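# Thread one bead onto a cord with two arms

## Task

Get any single bead threaded onto the cord so that it sits well away from both of the cord's plastic tips.

## Robot and tools

Robot: two six-joint arms with parallel grippers, left_arm and right_arm, in a physics simulation. Calibrated root-link places in the scene frame: left_arm at (-0.006, +0.377, 0) m, right_arm at (+0.042, -0.321, 0) m, each turned only slightly about z (quat_wxyz about (1, 0, 0, 0.028) and (1, 0, 0, 0.014)).

Scene frame: origin at table-top height, midway between the nominal bases; +x points out over the table, +z up, and left_arm sits on the +y side (image left/right does not follow arm names). Distances are in metres. A gripper's fingers point along its own +z and part along its own y. end_effector_position is the point between the pads, about 1 cm short of the fingertips; reported hand positions get less exact at long reach.

Row layout (used by every motion tool): one flat list of 14 numbers covering both arms, even if only one arm should move. First left_arm's seven, then right_arm's seven. Per arm the order is: shoulder, elbow, waist, wrist pitch, wrist yaw, wrist roll (all absolute target joint angles in radians, the same convention the Joint positions line prints), then gripper opening on a -1 (closed) to +1 (fully open) scale. Stated joint ranges: waist -2.618 to 3.054, shoulder 0 to 3.142, elbow 0 to 3.142, wrist pitch -1.571 to 1.571, wrist yaw -1.571 to 1.571, wrist roll -2.094 to 2.094. A target more than 0.059 rad outside a range, and farther out than the joint already is, gets the call refused; real ends may differ from stated ones by up to 0.059 rad, and a joint pushed past its real end stops there with a note "joint sent to its limit" (its absence proves nothing). To keep an arm or gripper unchanged, resend its current Joint targets angles and its current opening; a 0 opening is a real command.

execute_actions(actions, cameras): actions is a list of actions; each action is a table of up to 15 rows, one row per 1/30 s control step; a short table repeats its final row to fill 15 steps (0.5 s). An empty list just reports state and images. cameras selects images: omitted, null or ["all"] gives all, [] gives none; a wrong name voids the call.

move(target, speed, blend, opening_speed, blocking, cameras): drives all joints together along smooth paths to absolute joint targets, so the hand traces a curve and avoids nothing. target is one 14-number row, or up to 15 rows differing only in joint angles (a waypoint list sharing 10 s total). speed is top rad/s of the joint with the farthest to go, 0.01 to 2, default 0.5, one value or one per target. blend (rad) rounds corners at intermediate waypoints; 0 stops at each. opening_speed (≥0.2 per second on the opening scale) ramps fingers instead of jumping. Paths under 0.5 s are slowed; over 10 s stop short. blocking=false returns after about 0.5 s while motion continues; execute_actions is then refused until wait or stop ends it; a new move replaces the old one. The result adds a "move:" line: done, off_target (resting with a joint over 0.035 rad off, naming arm, joint and error), moving, held, or fault, plus limits=held if steps were withheld. Neither done nor off_target says whether contact occurred.

wait(seconds 0 to 10, cameras): lets time pass with last commands held; a running move continues. stop(): brakes a running move (needs room). zoom_image(camera, region [x0, y0, x1, y1] pixels, at most 504x504) gives a closer look at the latest image of cam_head_left, cam_head_right, cam_high, cam_low, cam_left_wrist or cam_right_wrist (all 896x504). read_manual(section="licences") only returns licence text. finished_scene(scene): call once to be asked to check, then again in a later reply to end the scene for good; the task must hold with the robot letting go.

Motion limits: each step's joint target is capped near the measured angle (waist 0.202, shoulder 0.258, elbow 0.238, wrist pitch 0.573, wrist yaw and roll 0.522 rad), and if targets would shift a hand more than 100 mm, they are scaled back. So far goals may need several actions, and an unfinished action should be continued explicitly. Tiny changes may not start. "joint command not followed" means the clearance check altered targets; it does not keep grippers from hitting each other.

Result lines: Joint positions / velocities per arm in the row order above plus pad gap in m (0.094 fully open); Joint targets (what joints are driven toward now); Tool commands; end-effector position and quaternion; grip_measured (opening on the command scale, up to ~1.6 mm wide when empty, ~3 mm narrower than a squeezed hard part); grip_effort_nm (gripper motor effort, negative closing, offset and friction make it unreliable as contact proof); joint torques (include gravity, with offsets; first three wrap at ±28 N m). Firm squeeze starts about 0.11 below the reading at first touch; release by commanding well above grip_measured.

Avoid: dropping things or releasing moving objects, fast or hard contact, pressing targets far beyond contact, arm-to-arm collisions (can fail the scene), anything leaving the table. Loose objects may get occasional nudges. Motors heat when holding loads, reaching far out or straining; MOTOR HOT appears at 75 °C, and at 90 °C the arm folds and idles. Faster, smoother, low-effort motion is preferred.

Each tool is called after "Request:" by a JSON object that holds its "api" and its "payload".

## Session

Request:
{"api": "execute_actions", "payload": {"actions": []}}

Scene clock: 0.00 s.
left_arm: end_effector_position=(+0.2088, +0.2717, +0.1345) grip_measured=+1.000 grip_effort_nm=n/a end_effector_quat_wxyz=(-0.026, +0.448, +0.892, +0.045) | right_arm: end_effector_position=(+0.5449, -0.3345, +0.3893) grip_measured=+1.000 grip_effort_nm=n/a end_effector_quat_wxyz=(+0.596, +0.088, +0.791, -0.108)
Joint names: [shoulder, elbow, waist, wrist pitch, wrist yaw, wrist roll]
Joint positions: left_arm=[1.5 1.259 -0.582 -1.387 -0.087 0.403 0.094] | right_arm=[1.618 1.679 0.076 -0.353 0.378 0.041 0.094]
Joint velocities: left_arm=[-0.012 -0.002 0.017 0.037 0.007 -0.007 0] | right_arm=[-0.022 -0.007 -0.002 -0.066 0.051 0.022 0]
Joint torques (N m): no reading
Heat: left arm: 30 °C; right arm: 27 °C.
Joint targets: left_arm=[1.489 1.270 -0.582 -1.384 -0.084 0.403] | right_arm=[1.605 1.692 0.076 -0.346 0.381 0.041]
Tool commands: left_gripper/opening=+1.0 right_gripper/opening=+1.0

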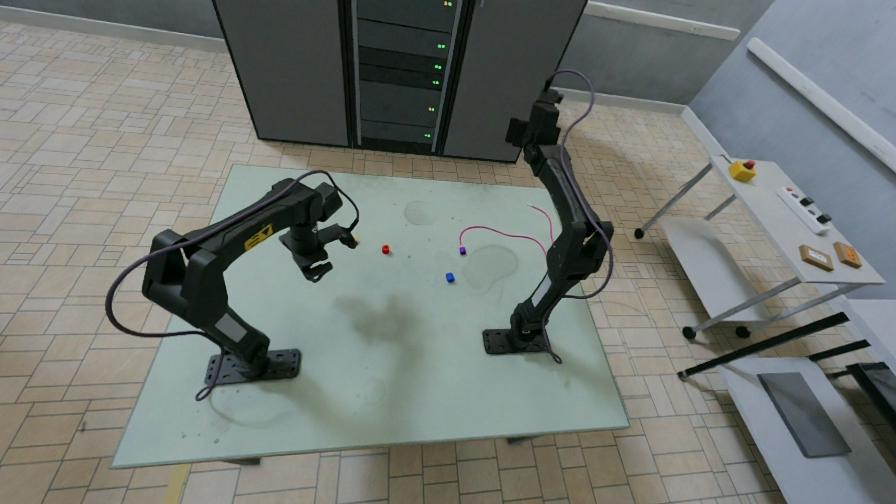

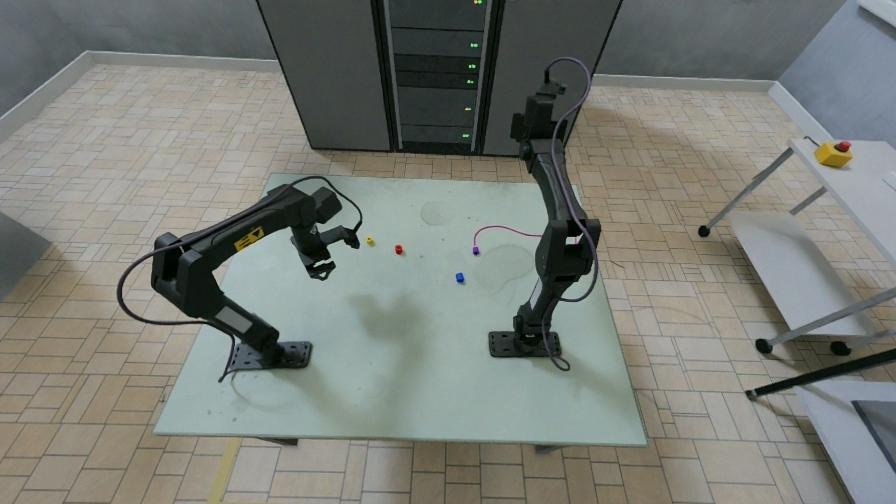

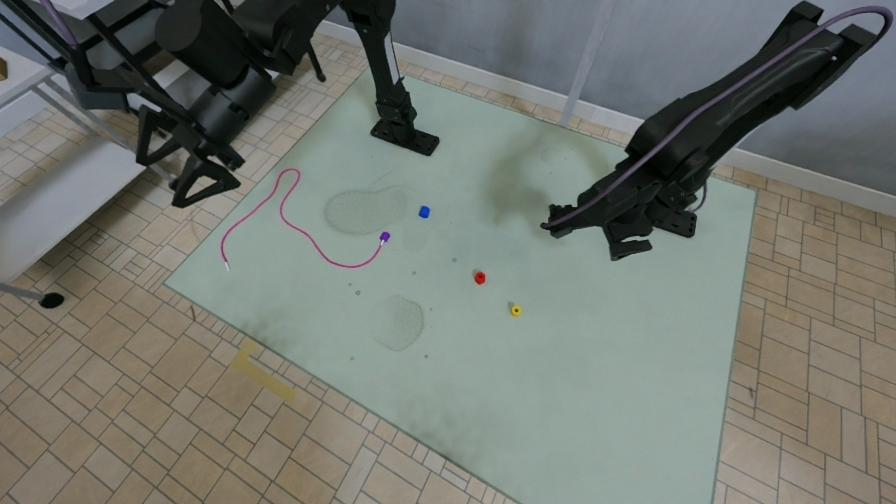

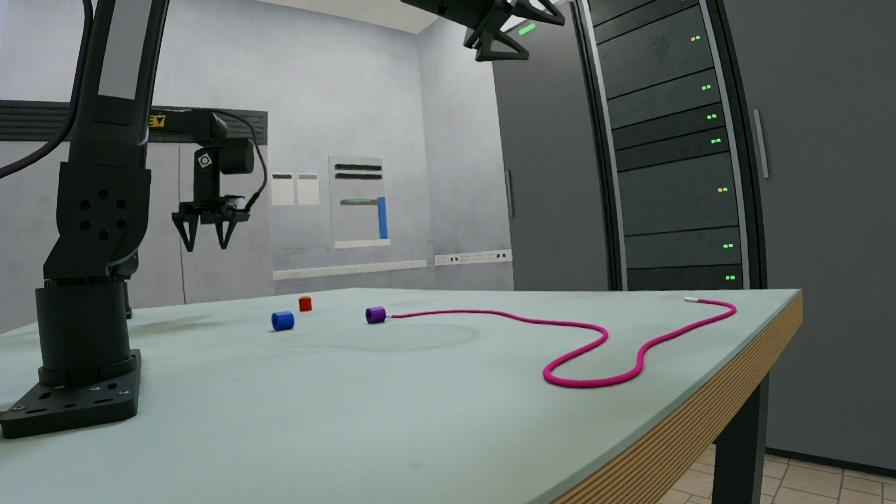

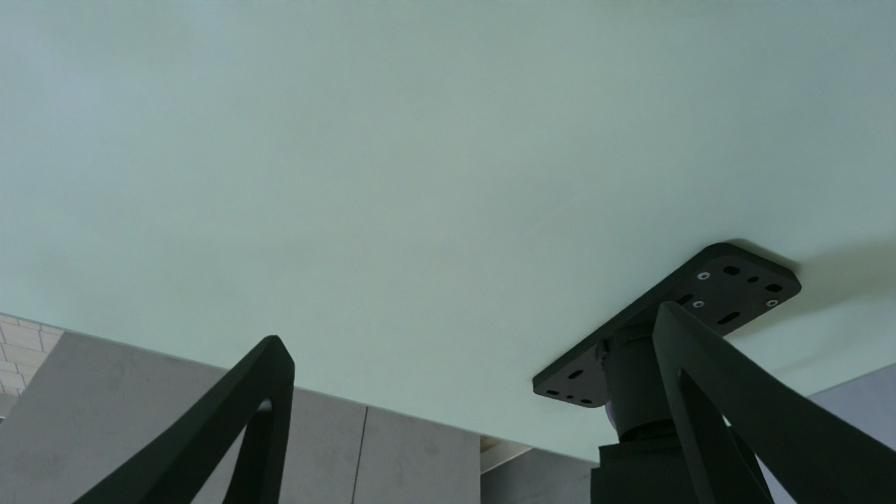

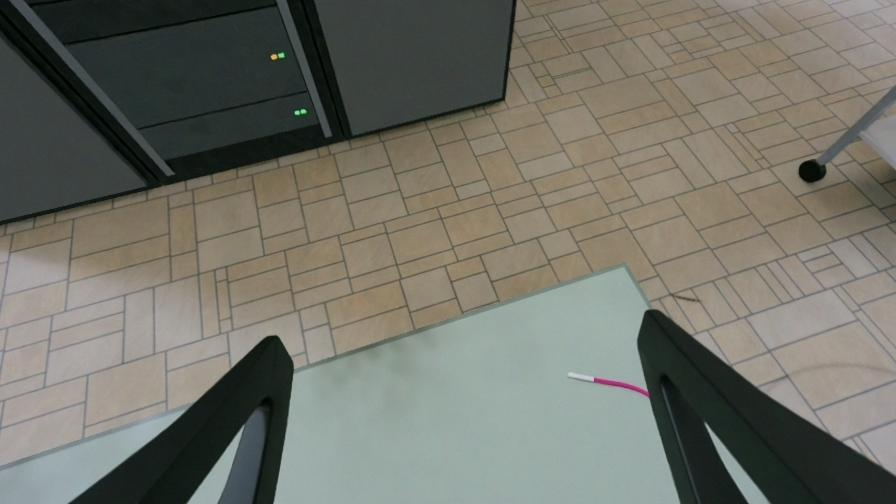

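Request:
{"api": "zoom_image", "payload": {"camera": "cam_high", "region": [340, 190, 540, 330]}}

Request:
{"api": "zoom_image", "payload": {"camera": "cam_low", "region": [250, 270, 450, 370]}}

Request:
{"api": "zoom_image", "payload": {"camera": "cam_high", "region": [200, 150, 320, 280]}}

Request:
{"api": "zoom_image", "payload": {"camera": "cam_head_right", "region": [360, 220, 560, 300]}}

Scaled by 2.520 from the camera's 896x504 image, which has a finer 1280x720 frame.

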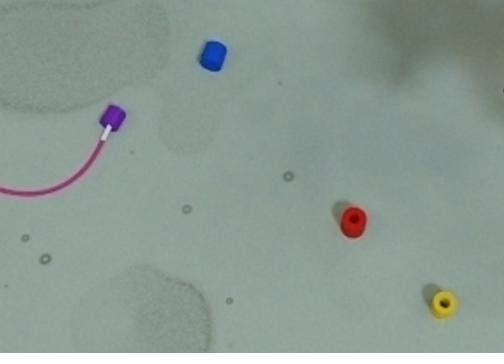

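Scaled by 2.520 from the camera's 896x504 image, which has a finer 1280x720 frame.

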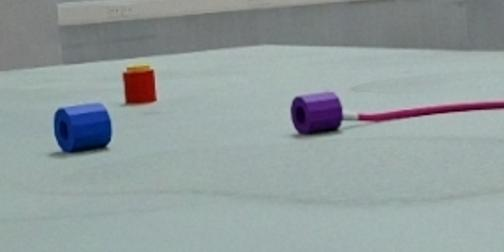

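Scaled by 3.877 from the camera's 896x504 image, which has a finer 1280x720 frame.

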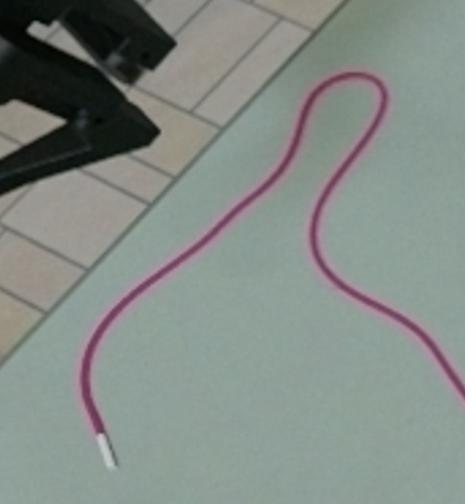

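Scaled by 2.520 from the camera's 896x504 image, which has a finer 1280x720 frame.

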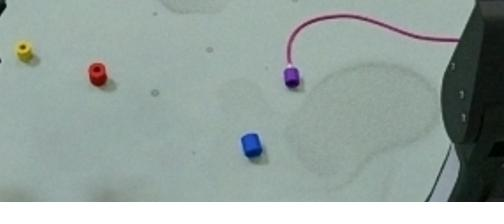

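Request:
{"api": "move", "payload": {"target": [1.489,1.270,-0.582,-1.384,-0.084,0.403,1,1.678,1.228,0.702,-1.121,0,0,1], "speed": 1.0}}

Scene clock: 168.60 s.
left_arm: end_effector_position=(+0.2088, +0.2717, +0.1345) grip_measured=+1.000 grip_effort_nm=0.002 end_effector_quat_wxyz=(-0.026, +0.448, +0.892, +0.045) | right_arm: end_effector_position=(+0.2667, -0.1204, +0.0848) grip_measured=+1.000 grip_effort_nm=-0.027 end_effector_quat_wxyz=(+0.016, -0.355, +0.935, +0.002)
Joint names: [shoulder, elbow, waist, wrist pitch, wrist yaw, wrist roll]
Joint positions: left_arm=[1.5 1.259 -0.582 -1.387 -0.087 0.403 0.094] | right_arm=[1.672 1.24 0.703 -1.108 0.009 0.005 0.094]
Joint velocities: left_arm=[-0.007 -0.007 0.022 0.066 -0.007 -0.037 0] | right_arm=[-0.007 0.007 -0.012 0.007 0.051 -0.037 0]
Joint torques (N m): left_arm=[-5.82 6 -0.03 0.29 -0.04 -0.01] | right_arm=[-6.56 5.14 -0.12 -0.04 -0.1 -0.08]
Heat: left arm: 27 °C; right arm: 35 °C.
Joint targets: left_arm=[1.489 1.270 -0.582 -1.384 -0.084 0.403] | right_arm=[1.678 1.228 0.702 -1.121 0.000 0.000]
move: done
camera_calibration:
cam_right_wrist: T_world_to_cam=[[0.585148, -0.810909, 0.00535825, -0.252246], [-0.616434, -0.440503, 0.652661, 0.0811552], [-0.526888, -0.385207, -0.757631, 0.274251], [0, 0, 0, 1]] pos_world=[0.342128, -0.0631562, 0.156166]

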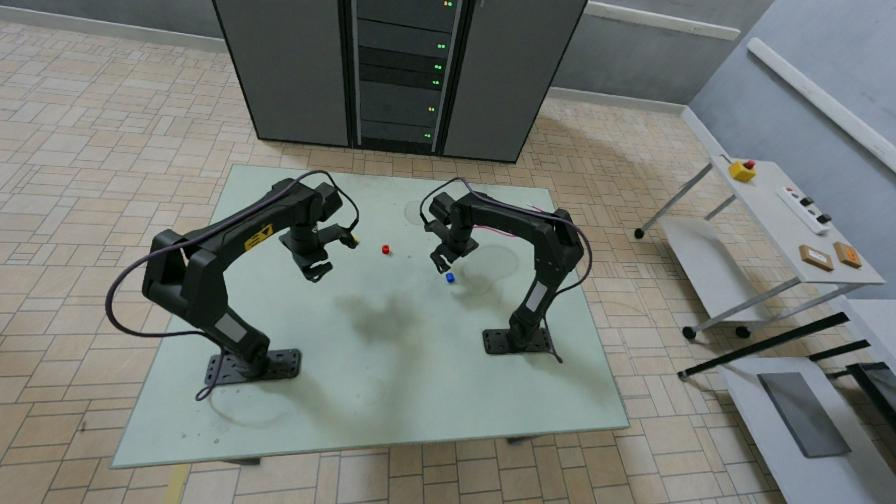

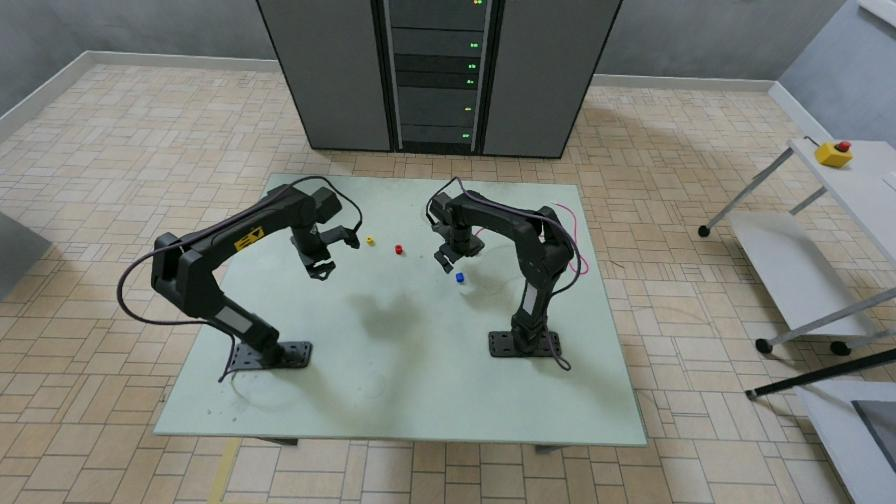

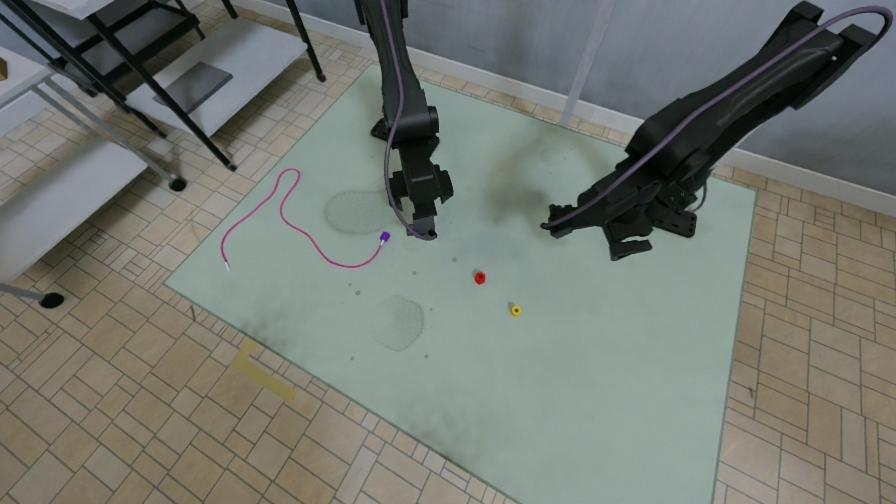

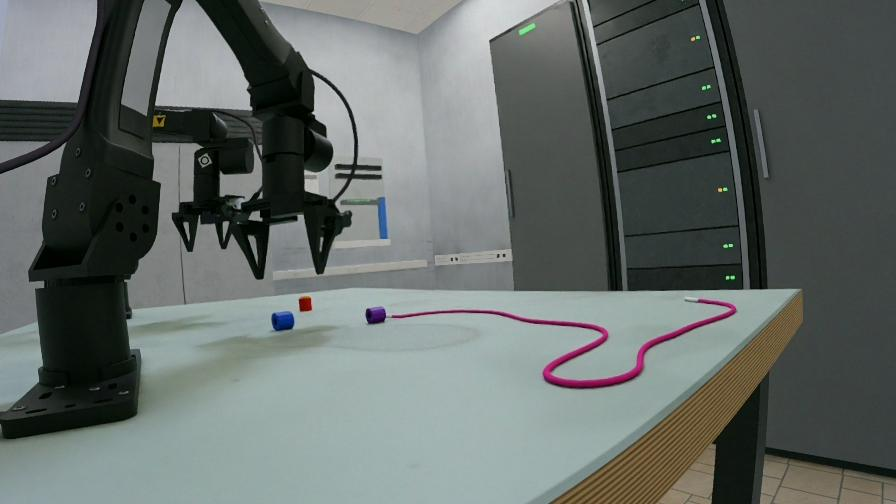

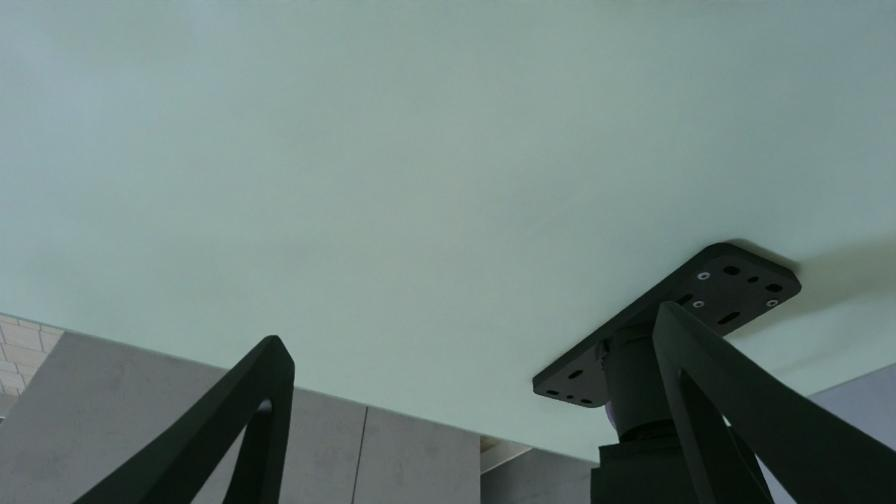

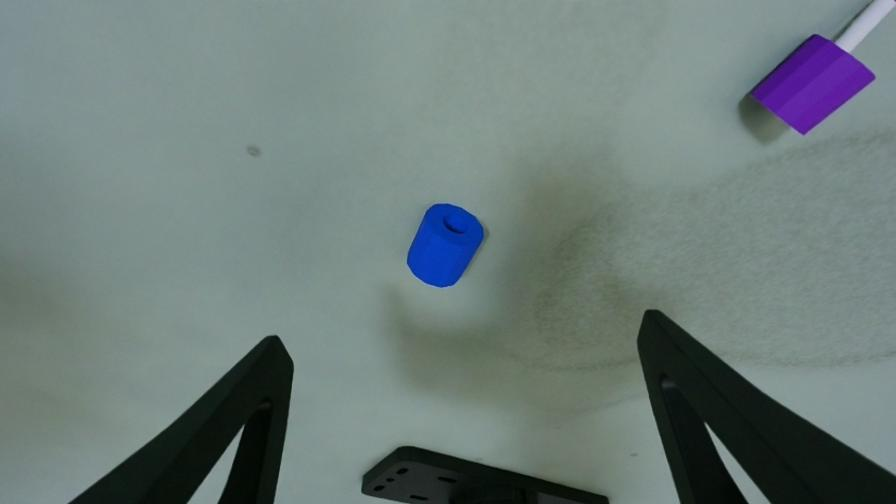

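Request:
{"api": "move", "payload": {"target": [[1.489,1.270,-0.582,-1.384,-0.084,0.403,1,1.607,1.172,0.732,-1.136,0,0.445,1],[1.489,1.270,-0.582,-1.384,-0.084,0.403,1,1.690,0.989,0.732,-0.870,0,0.445,1]], "cameras": ["cam_right_wrist","cam_low"]}}

Scene clock: 210.83 s.
left_arm: end_effector_position=(+0.2088, +0.2717, +0.1345) grip_measured=+1.000 grip_effort_nm=0.002 end_effector_quat_wxyz=(-0.026, +0.448, +0.892, +0.045) | right_arm: end_effector_position=(+0.2442, -0.1320, +0.0254) grip_measured=+1.000 grip_effort_nm=-0.022 end_effector_quat_wxyz=(+0.001, -0.155, +0.988, -0.002)
Joint names: [shoulder, elbow, waist, wrist pitch, wrist yaw, wrist roll]
Joint positions: left_arm=[1.5 1.259 -0.582 -1.387 -0.087 0.403 0.094] | right_arm=[1.682 1.003 0.724 -0.892 0.004 0.44 0.094]
Joint velocities: left_arm=[-0.002 0.002 -0.012 0.037 -0.081 -0.066 0] | right_arm=[-0.017 0.007 0.022 0.066 0.051 -0.007 0]
Joint torques (N m): left_arm=[-5.82 6 -0.03 0.28 -0.03 -0.01] | right_arm=[-5.93 4.44 0.79 0.25 -0.05 0.05]
Heat: left arm: 27 °C; right arm: 29 °C.
Joint targets: left_arm=[1.489 1.270 -0.582 -1.384 -0.084 0.403] | right_arm=[1.690 0.989 0.732 -0.870 0.000 0.445]
move: done
camera_calibration:
cam_right_wrist: T_world_to_cam=[[0.208697, -0.977973, 0.00373029, -0.178225], [-0.722075, -0.151514, 0.675019, 0.164325], [-0.659585, -0.143568, -0.737791, 0.276687], [0, 0, 0, 1]] pos_world=[0.338348, -0.109679, 0.0938795]
Images, in order (width x height): cam_low 896x504, cam_right_wrist 896x504.

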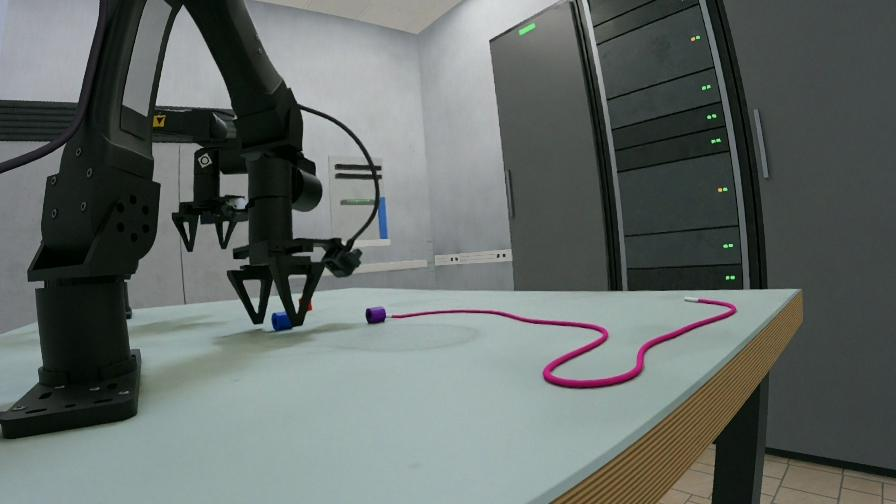

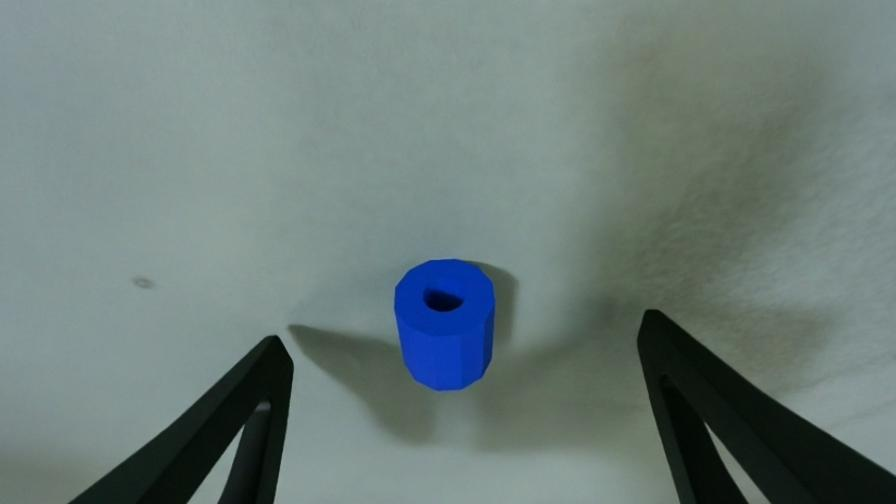

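Request:
{"api": "move", "payload": {"target": [1.489,1.270,-0.582,-1.384,-0.084,0.403,1,1.704,0.970,0.752,-0.837,0,0.46,1], "cameras": ["cam_right_wrist"]}}

Request:
{"api": "move", "payload": {"target": [1.489,1.270,-0.582,-1.384,-0.084,0.403,1,1.704,0.970,0.752,-0.837,0,0.46,-0.7], "opening_speed": 1.0, "cameras": ["cam_right_wrist"]}}

Scene clock: 223.57 s.
left_arm: end_effector_position=(+0.2088, +0.2717, +0.1345) grip_measured=+1.000 grip_effort_nm=-0.002 end_effector_quat_wxyz=(-0.026, +0.448, +0.892, +0.045) | right_arm: end_effector_position=(+0.2411, -0.1269, +0.0202) grip_measured=+1.000 grip_effort_nm=-0.027 end_effector_quat_wxyz=(+0.003, -0.158, +0.987, +0.001)
Joint names: [shoulder, elbow, waist, wrist pitch, wrist yaw, wrist roll]
Joint positions: left_arm=[1.5 1.259 -0.582 -1.387 -0.087 0.403 0.094] | right_arm=[1.69 0.989 0.743 -0.864 0.002 0.453 0.094]
Joint velocities: left_arm=[-0.002 -0.002 -0.012 -0.037 -0.066 -0.066 0] | right_arm=[-0.002 -0.007 -0.002 0.051 0.037 0.007 0]
Joint torques (N m): left_arm=[-5.83 6.01 -0.03 0.29 -0.03 -0.01] | right_arm=[-5.49 4.03 0.8 0.31 -0.01 0.07]
Heat: left arm: 27 °C; right arm: 29 °C.
Joint targets: left_arm=[1.489 1.270 -0.582 -1.384 -0.084 0.403] | right_arm=[1.704 0.970 0.752 -0.837 0.000 0.460]
move: done
camera_calibration:
cam_right_wrist: T_world_to_cam=[[0.215036, -0.976605, -0.00152759, -0.173777], [-0.723527, -0.160362, 0.671411, 0.165665], [-0.655949, -0.143272, -0.741083, 0.270805], [0, 0, 0, 1]] pos_world=[0.334866, -0.104347, 0.089194]
Images, in order (width x height): cam_right_wrist 896x504.

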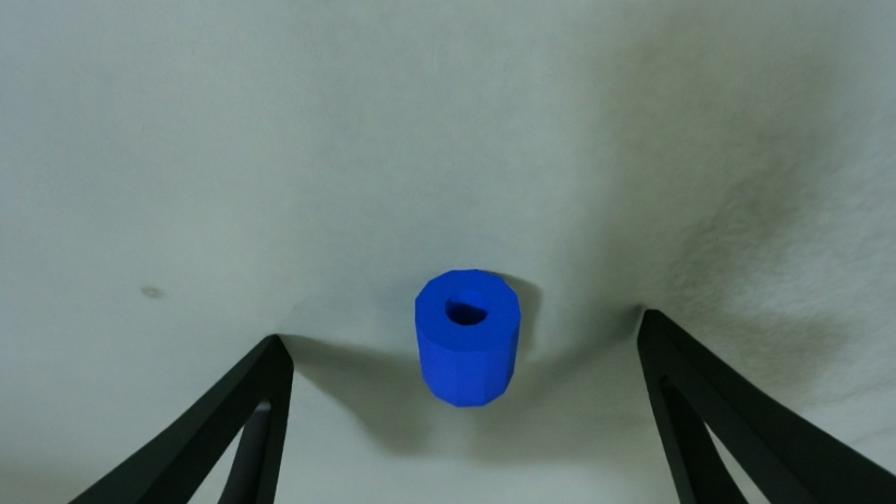

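Scene clock: 225.47 s.
left_arm: end_effector_position=(+0.2088, +0.2717, +0.1345) grip_measured=+1.000 grip_effort_nm=0.002 end_effector_quat_wxyz=(-0.026, +0.448, +0.892, +0.045) | right_arm: end_effector_position=(+0.2420, -0.1259, +0.0202) grip_measured=-0.547 grip_effort_nm=-1.057 end_effector_quat_wxyz=(+0.005, -0.157, +0.988, +0.003)
Joint names: [shoulder, elbow, waist, wrist pitch, wrist yaw, wrist roll]
Joint positions: left_arm=[1.5 1.259 -0.582 -1.387 -0.087 0.403 0.094] | right_arm=[1.69 0.989 0.743 -0.858 0.002 0.455 0.021]
Joint velocities: left_arm=[-0.002 0.002 0.027 0.007 0.051 -0.037 0] | right_arm=[-0.007 -0.012 -0.002 -0.051 -0.037 -0.022 -0.001]
Joint torques (N m): left_arm=[-5.82 5.98 -0.05 0.3 -0.03 -0.01] | right_arm=[-5.44 4.05 0.79 0.27 -0.03 0.06]
Heat: left arm: 27 °C; right arm: 29 °C.
Joint targets: left_arm=[1.489 1.270 -0.582 -1.384 -0.084 0.403] | right_arm=[1.704 0.970 0.752 -0.837 0.000 0.460]
move: done
camera_calibration:
cam_right_wrist: T_world_to_cam=[[0.213187, -0.977, -0.00468284, -0.17256], [-0.726215, -0.161667, 0.668188, 0.16702], [-0.653577, -0.139049, -0.743977, 0.271562], [0, 0, 0, 1]] pos_world=[0.335567, -0.103829, 0.0896274]
Images, in order (width x height): cam_right_wrist 896x504.

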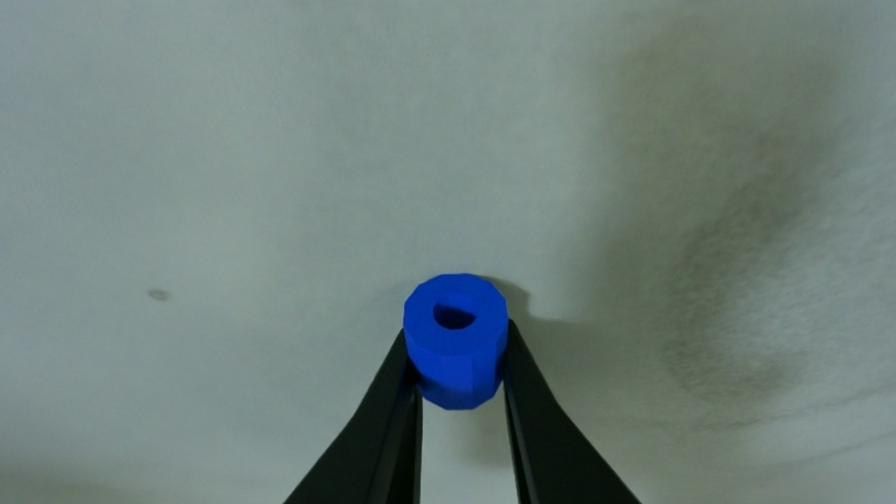

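Request:
{"api": "move", "payload": {"target": [[1.489,1.270,-0.582,-1.384,-0.084,0.403,1,1.607,1.172,0.752,-1.136,0,0.46,-0.7],[1.489,1.270,-0.582,-1.384,-0.084,0.403,1,2.394,2.235,0.998,-1.412,0,1.833,-0.7]], "speed": 0.8, "blend": 0.05, "cameras": ["cam_right_wrist","cam_head_right"]}}

Request:
{"api": "move", "payload": {"target": [1.489,1.270,-0.582,-1.384,-0.084,0.403,1,2.398,2.044,0.998,-1.217,0,1.833,-0.7], "cameras": ["cam_right_wrist","cam_low","cam_high"]}}

Scene clock: 246.57 s.
left_arm: end_effector_position=(+0.2088, +0.2717, +0.1345) grip_measured=+1.000 grip_effort_nm=0.002 end_effector_quat_wxyz=(-0.026, +0.448, +0.892, +0.045) | right_arm: end_effector_position=(+0.2819, +0.0753, +0.0700) grip_measured=-0.548 grip_effort_nm=-1.057 end_effector_quat_wxyz=(+0.000, +0.391, +0.920, +0.005)
Joint names: [shoulder, elbow, waist, wrist pitch, wrist yaw, wrist roll]
Joint positions: left_arm=[1.5 1.259 -0.582 -1.387 -0.087 0.403 0.094] | right_arm=[2.373 2.197 0.996 -1.384 -0.002 1.827 0.021]
Joint velocities: left_arm=[-0.007 -0.007 0.007 -0.037 -0.081 -0.11 0] | right_arm=[-0.002 0.002 -0.017 0.051 -0.066 -0.022 0.001]
Joint torques (N m): left_arm=[-5.82 5.98 -0.03 0.29 -0.03 -0.01] | right_arm=[-11.28 9.05 0.23 -0.23 0 0.07]
Heat: left arm: 27 °C; right arm: 28 °C.
Joint targets: left_arm=[1.489 1.270 -0.582 -1.384 -0.084 0.403] | right_arm=[2.394 2.235 0.998 -1.412 0.000 1.833]
move: off_target (right_arm); right_arm: the elbow is farthest, 0.038 rad from its target
camera_calibration:
cam_right_wrist: T_world_to_cam=[[-0.786046, -0.6181, -0.00914752, 0.270684], [-0.457853, 0.572188, 0.68042, 0.0634784], [-0.415334, 0.53903, -0.732765, 0.243626], [0, 0, 0, 1]] pos_world=[0.34302, -0.000333879, 0.137805]
Images, in order (width x height): cam_head_right 896x504, cam_right_wrist 896x504.

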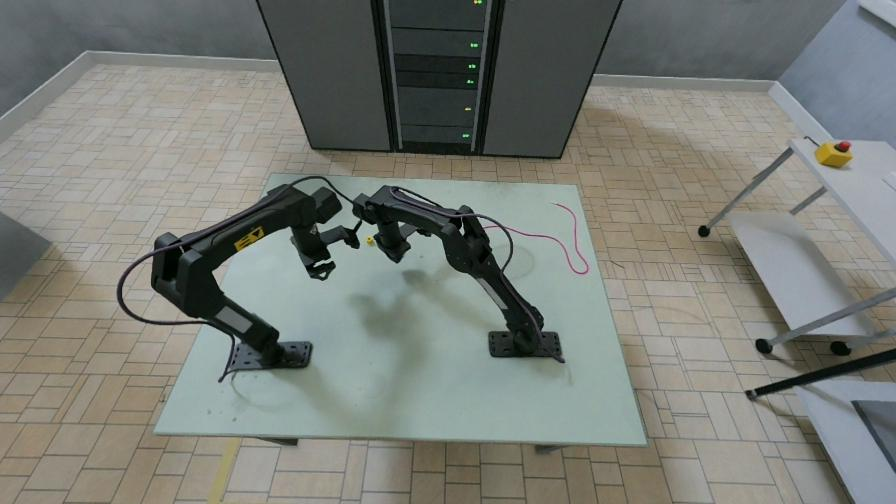

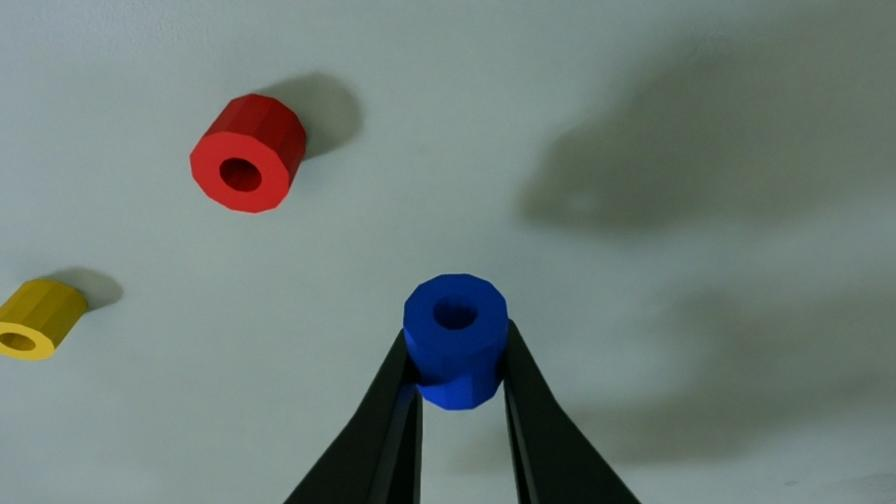

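Scene clock: 247.70 s.
left_arm: end_effector_position=(+0.2088, +0.2717, +0.1345) grip_measured=+1.000 grip_effort_nm=-0.002 end_effector_quat_wxyz=(-0.026, +0.448, +0.892, +0.045) | right_arm: end_effector_position=(+0.2841, +0.0790, +0.0317) grip_measured=-0.548 grip_effort_nm=-1.053 end_effector_quat_wxyz=(+0.001, +0.391, +0.920, +0.011)
Joint names: [shoulder, elbow, waist, wrist pitch, wrist yaw, wrist roll]
Joint positions: left_arm=[1.5 1.259 -0.582 -1.387 -0.087 0.403 0.094] | right_arm=[2.381 2.06 0.996 -1.227 -0.002 1.828 0.021]
Joint velocities: left_arm=[0.002 -0.017 -0.012 -0.022 0.007 0.037 0] | right_arm=[-0.007 -0.002 0.007 0.007 -0.081 -0.066 0.001]
Joint torques (N m): left_arm=[-5.82 6 -0.03 0.29 -0.03 -0.01] | right_arm=[-11.66 4.82 0.14 0.13 0 0.07]
Heat: left arm: 27 °C; right arm: 29 °C.
Joint targets: left_arm=[1.489 1.270 -0.582 -1.384 -0.084 0.403] | right_arm=[2.398 2.044 0.998 -1.217 0.000 1.833]
move: done
camera_calibration:
cam_right_wrist: T_world_to_cam=[[-0.786423, -0.617345, -0.020576, 0.2748], [-0.461744, 0.565427, 0.683436, 0.0899657], [-0.410282, 0.546971, -0.72972, 0.212381], [0, 0, 0, 1]] pos_world=[0.344786, 0.00261091, 0.0991474]
Images, in order (width x height): cam_high 896x504, cam_low 896x504, cam_right_wrist 896x504.

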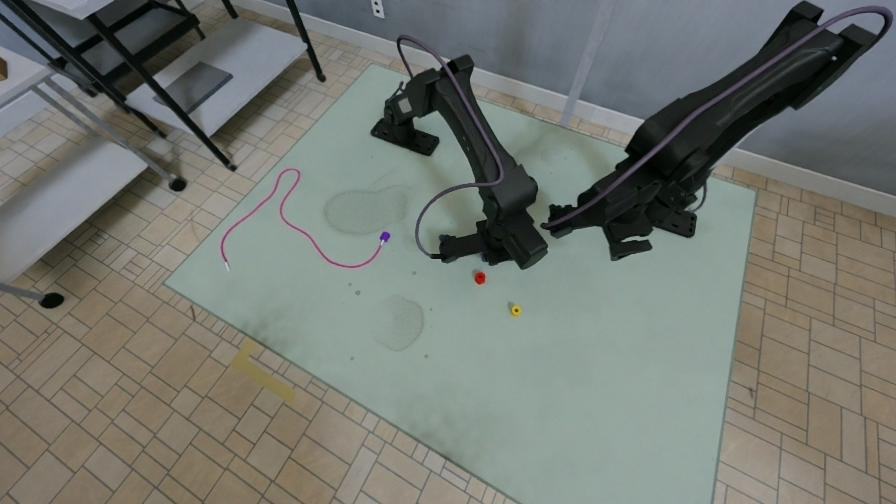

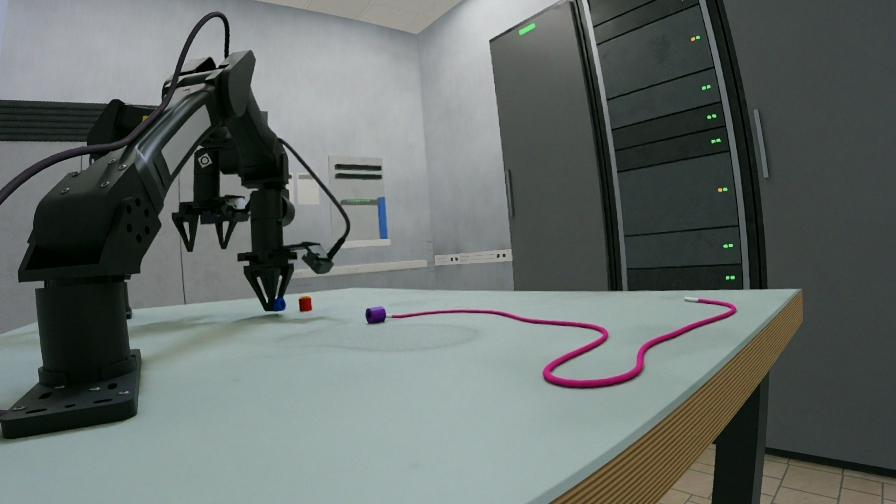

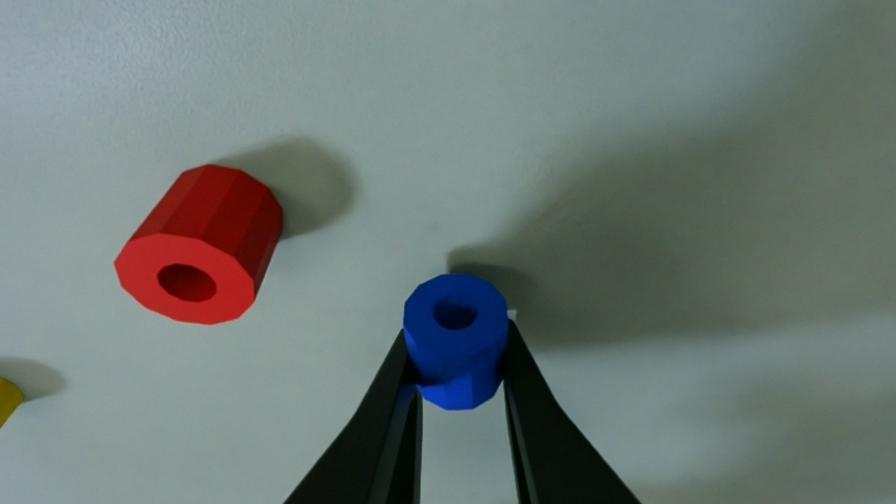

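Request:
{"api": "move", "payload": {"target": [1.489,1.270,-0.582,-1.384,-0.084,0.403,1,2.405,2.014,0.998,-1.180,0,1.833,-0.7], "cameras": ["cam_right_wrist"], "speed": 0.1}}

Scene clock: 253.87 s.
left_arm: end_effector_position=(+0.2088, +0.2717, +0.1345) grip_measured=+1.000 grip_effort_nm=0.007 end_effector_quat_wxyz=(-0.026, +0.448, +0.892, +0.045) | right_arm: end_effector_position=(+0.2845, +0.0797, +0.0267) grip_measured=-0.548 grip_effort_nm=-1.057 end_effector_quat_wxyz=(+0.001, +0.392, +0.920, +0.014)
Joint names: [shoulder, elbow, waist, wrist pitch, wrist yaw, wrist roll]
Joint positions: left_arm=[1.5 1.259 -0.582 -1.387 -0.087 0.403 0.094] | right_arm=[2.381 2.04 0.996 -1.202 -0.002 1.828 0.021]
Joint velocities: left_arm=[0.007 -0.017 -0.007 0.037 0.007 -0.022 0] | right_arm=[0.007 0.007 -0.017 -0.11 0.007 0.037 -0.001]
Joint torques (N m): left_arm=[-5.83 5.98 -0.03 0.29 -0.03 -0.01] | right_arm=[-11.06 4.18 0.2 0.3 0.01 0.04]
Heat: left arm: 27 °C; right arm: 30 °C.
Joint targets: left_arm=[1.489 1.270 -0.582 -1.384 -0.084 0.403] | right_arm=[2.405 2.014 0.998 -1.180 0.000 1.833]
move: done
camera_calibration:
cam_right_wrist: T_world_to_cam=[[-0.786601, -0.616951, -0.0250817, 0.275531], [-0.463071, 0.562563, 0.6849, 0.0937497], [-0.40844, 0.550358, -0.728206, 0.207625], [0, 0, 0, 1]] pos_world=[0.344948, 0.00298088, 0.0938955]
Images, in order (width x height): cam_right_wrist 896x504.

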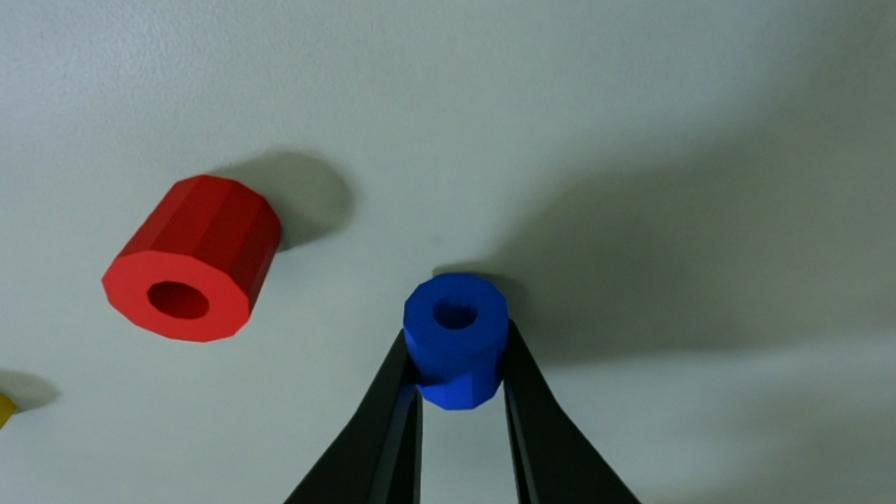

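Request:
{"api": "move", "payload": {"target": [1.489,1.270,-0.582,-1.384,-0.084,0.403,1,2.414,1.994,0.998,-1.152,0,1.833,-0.7], "cameras": ["cam_right_wrist"], "speed": 0.1}}

Scene clock: 261.03 s.
left_arm: end_effector_position=(+0.2088, +0.2717, +0.1345) grip_measured=+1.000 grip_effort_nm=0.002 end_effector_quat_wxyz=(-0.026, +0.448, +0.892, +0.045) | right_arm: end_effector_position=(+0.2843, +0.0795, +0.0255) grip_measured=-0.548 grip_effort_nm=-1.057 end_effector_quat_wxyz=(+0.001, +0.392, +0.920, +0.014)
Joint names: [shoulder, elbow, waist, wrist pitch, wrist yaw, wrist roll]
Joint positions: left_arm=[1.5 1.259 -0.582 -1.387 -0.087 0.403 0.094] | right_arm=[2.381 2.035 0.996 -1.198 -0.002 1.828 0.021]
Joint velocities: left_arm=[-0.012 -0.002 -0.007 -0.037 0.037 -0.007 0] | right_arm=[-0.007 -0.007 0.017 -0.022 -0.037 -0.051 0]
Joint torques (N m): left_arm=[-5.83 6 -0.05 0.29 -0.03 -0.01] | right_arm=[-10.45 2.97 0.13 0.52 0 0.05]
Heat: left arm: 27 °C; right arm: 31 °C.
Joint targets: left_arm=[1.489 1.270 -0.582 -1.384 -0.084 0.403] | right_arm=[2.414 1.994 0.998 -1.152 0.000 1.833]
move: off_target (right_arm); right_arm: the wrist pitch is farthest, 0.046 rad from its target
camera_calibration:
cam_right_wrist: T_world_to_cam=[[-0.786611, -0.616968, -0.0243674, 0.275199], [-0.462799, 0.563009, 0.684717, 0.0945057], [-0.408729, 0.549883, -0.728402, 0.20699], [0, 0, 0, 1]] pos_world=[0.344814, 0.0027608, 0.092768]
Images, in order (width x height): cam_right_wrist 896x504.

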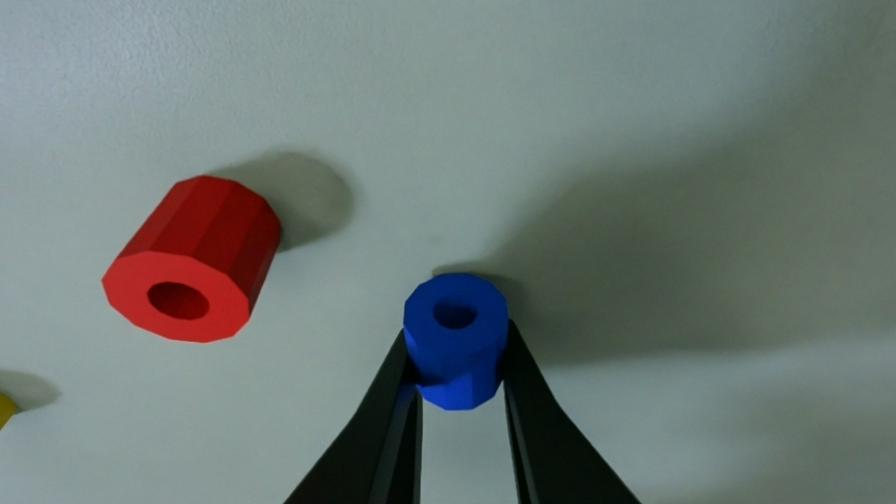

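Request:
{"api": "move", "payload": {"target": [1.489,1.270,-0.582,-1.384,-0.084,0.403,1,2.400,2.018,0.998,-1.180,0,1.833,-0.7], "cameras": ["cam_low"], "speed": 0.1}}

Request:
{"api": "zoom_image", "payload": {"camera": "cam_low", "region": [230, 250, 350, 330]}}

Request:
{"api": "move", "payload": {"target": [1.489,1.270,-0.582,-1.384,-0.084,0.403,1,2.400,2.018,0.998,-1.180,0,1.833,0.3], "opening_speed": 1.0, "cameras": ["cam_right_wrist"]}}

Scene clock: 267.50 s.
left_arm: end_effector_position=(+0.2088, +0.2717, +0.1345) grip_measured=+1.000 grip_effort_nm=0.002 end_effector_quat_wxyz=(-0.026, +0.448, +0.892, +0.045) | right_arm: end_effector_position=(+0.2843, +0.0795, +0.0255) grip_measured=-0.548 grip_effort_nm=-1.053 end_effector_quat_wxyz=(+0.001, +0.392, +0.920, +0.014)
Joint names: [shoulder, elbow, waist, wrist pitch, wrist yaw, wrist roll]
Joint positions: left_arm=[1.5 1.259 -0.582 -1.387 -0.087 0.403 0.094] | right_arm=[2.381 2.035 0.996 -1.198 -0.002 1.828 0.021]
Joint velocities: left_arm=[0.012 0.002 0.017 0.037 0.022 0.051 0] | right_arm=[0.022 0.002 -0.017 -0.081 0.007 -0.022 0.001]
Joint torques (N m): left_arm=[-5.83 6 -0.03 0.29 -0.03 -0.01] | right_arm=[-11.58 4.81 0.24 0.25 0.02 0.06]
Heat: left arm: 27 °C; right arm: 32 °C.
Joint targets: left_arm=[1.489 1.270 -0.582 -1.384 -0.084 0.403] | right_arm=[2.400 2.018 0.998 -1.180 0.000 1.833]
move: done
Images, in order (width x height): cam_low 896x504.

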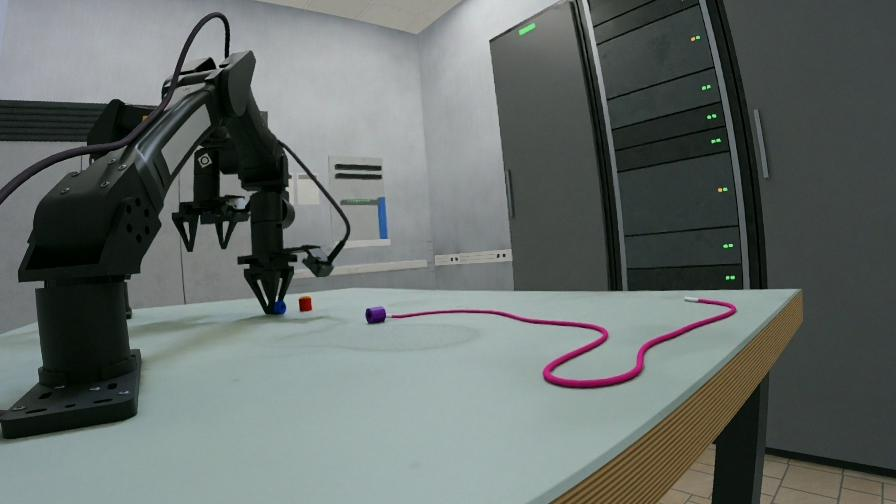

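Scaled by 4.200 from the camera's 896x504 image, which has a finer 1280x720 frame.

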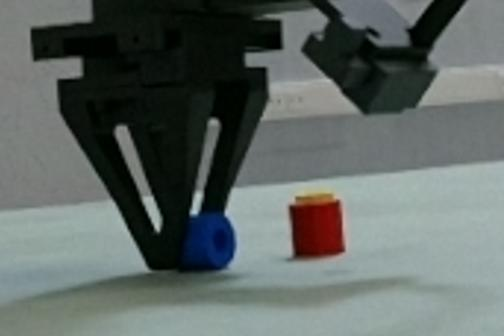

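Scene clock: 268.73 s.
left_arm: end_effector_position=(+0.2088, +0.2717, +0.1345) grip_measured=+1.000 grip_effort_nm=-0.002 end_effector_quat_wxyz=(-0.026, +0.448, +0.892, +0.045) | right_arm: end_effector_position=(+0.2842, +0.0798, +0.0255) grip_measured=+0.297 grip_effort_nm=0.159 end_effector_quat_wxyz=(+0.000, +0.392, +0.920, +0.014)
Joint names: [shoulder, elbow, waist, wrist pitch, wrist yaw, wrist roll]
Joint positions: left_arm=[1.5 1.259 -0.582 -1.387 -0.087 0.403 0.094] | right_arm=[2.381 2.035 0.996 -1.197 -0.004 1.829 0.061]
Joint velocities: left_arm=[-0.007 -0.002 0.007 -0.037 0.022 -0.051 0] | right_arm=[0.017 0.007 -0.002 -0.051 -0.051 -0.037 0.001]
Joint torques (N m): left_arm=[-5.82 5.98 -0.03 0.29 -0.03 -0.01] | right_arm=[-11.58 4.79 0.16 0.25 0.03 0.06]
Heat: left arm: 27 °C; right arm: 32 °C.
Joint targets: left_arm=[1.489 1.270 -0.582 -1.384 -0.084 0.403] | right_arm=[2.400 2.018 0.998 -1.180 0.000 1.833]
move: done
camera_calibration:
cam_right_wrist: T_world_to_cam=[[-0.787073, -0.616357, -0.0248938, 0.275466], [-0.461896, 0.562122, 0.686054, 0.0940245], [-0.408861, 0.551473, -0.727125, 0.206628], [0, 0, 0, 1]] pos_world=[0.344723, 0.00298206, 0.0925959]
Images, in order (width x height): cam_right_wrist 896x504.

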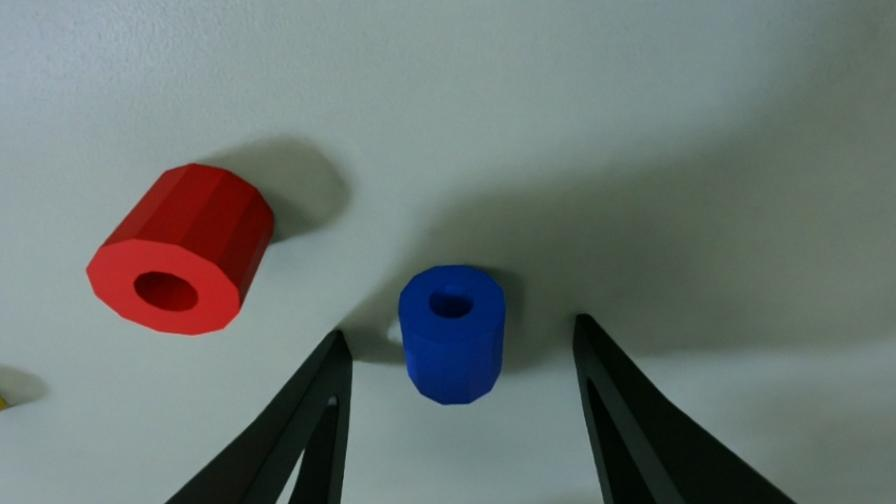

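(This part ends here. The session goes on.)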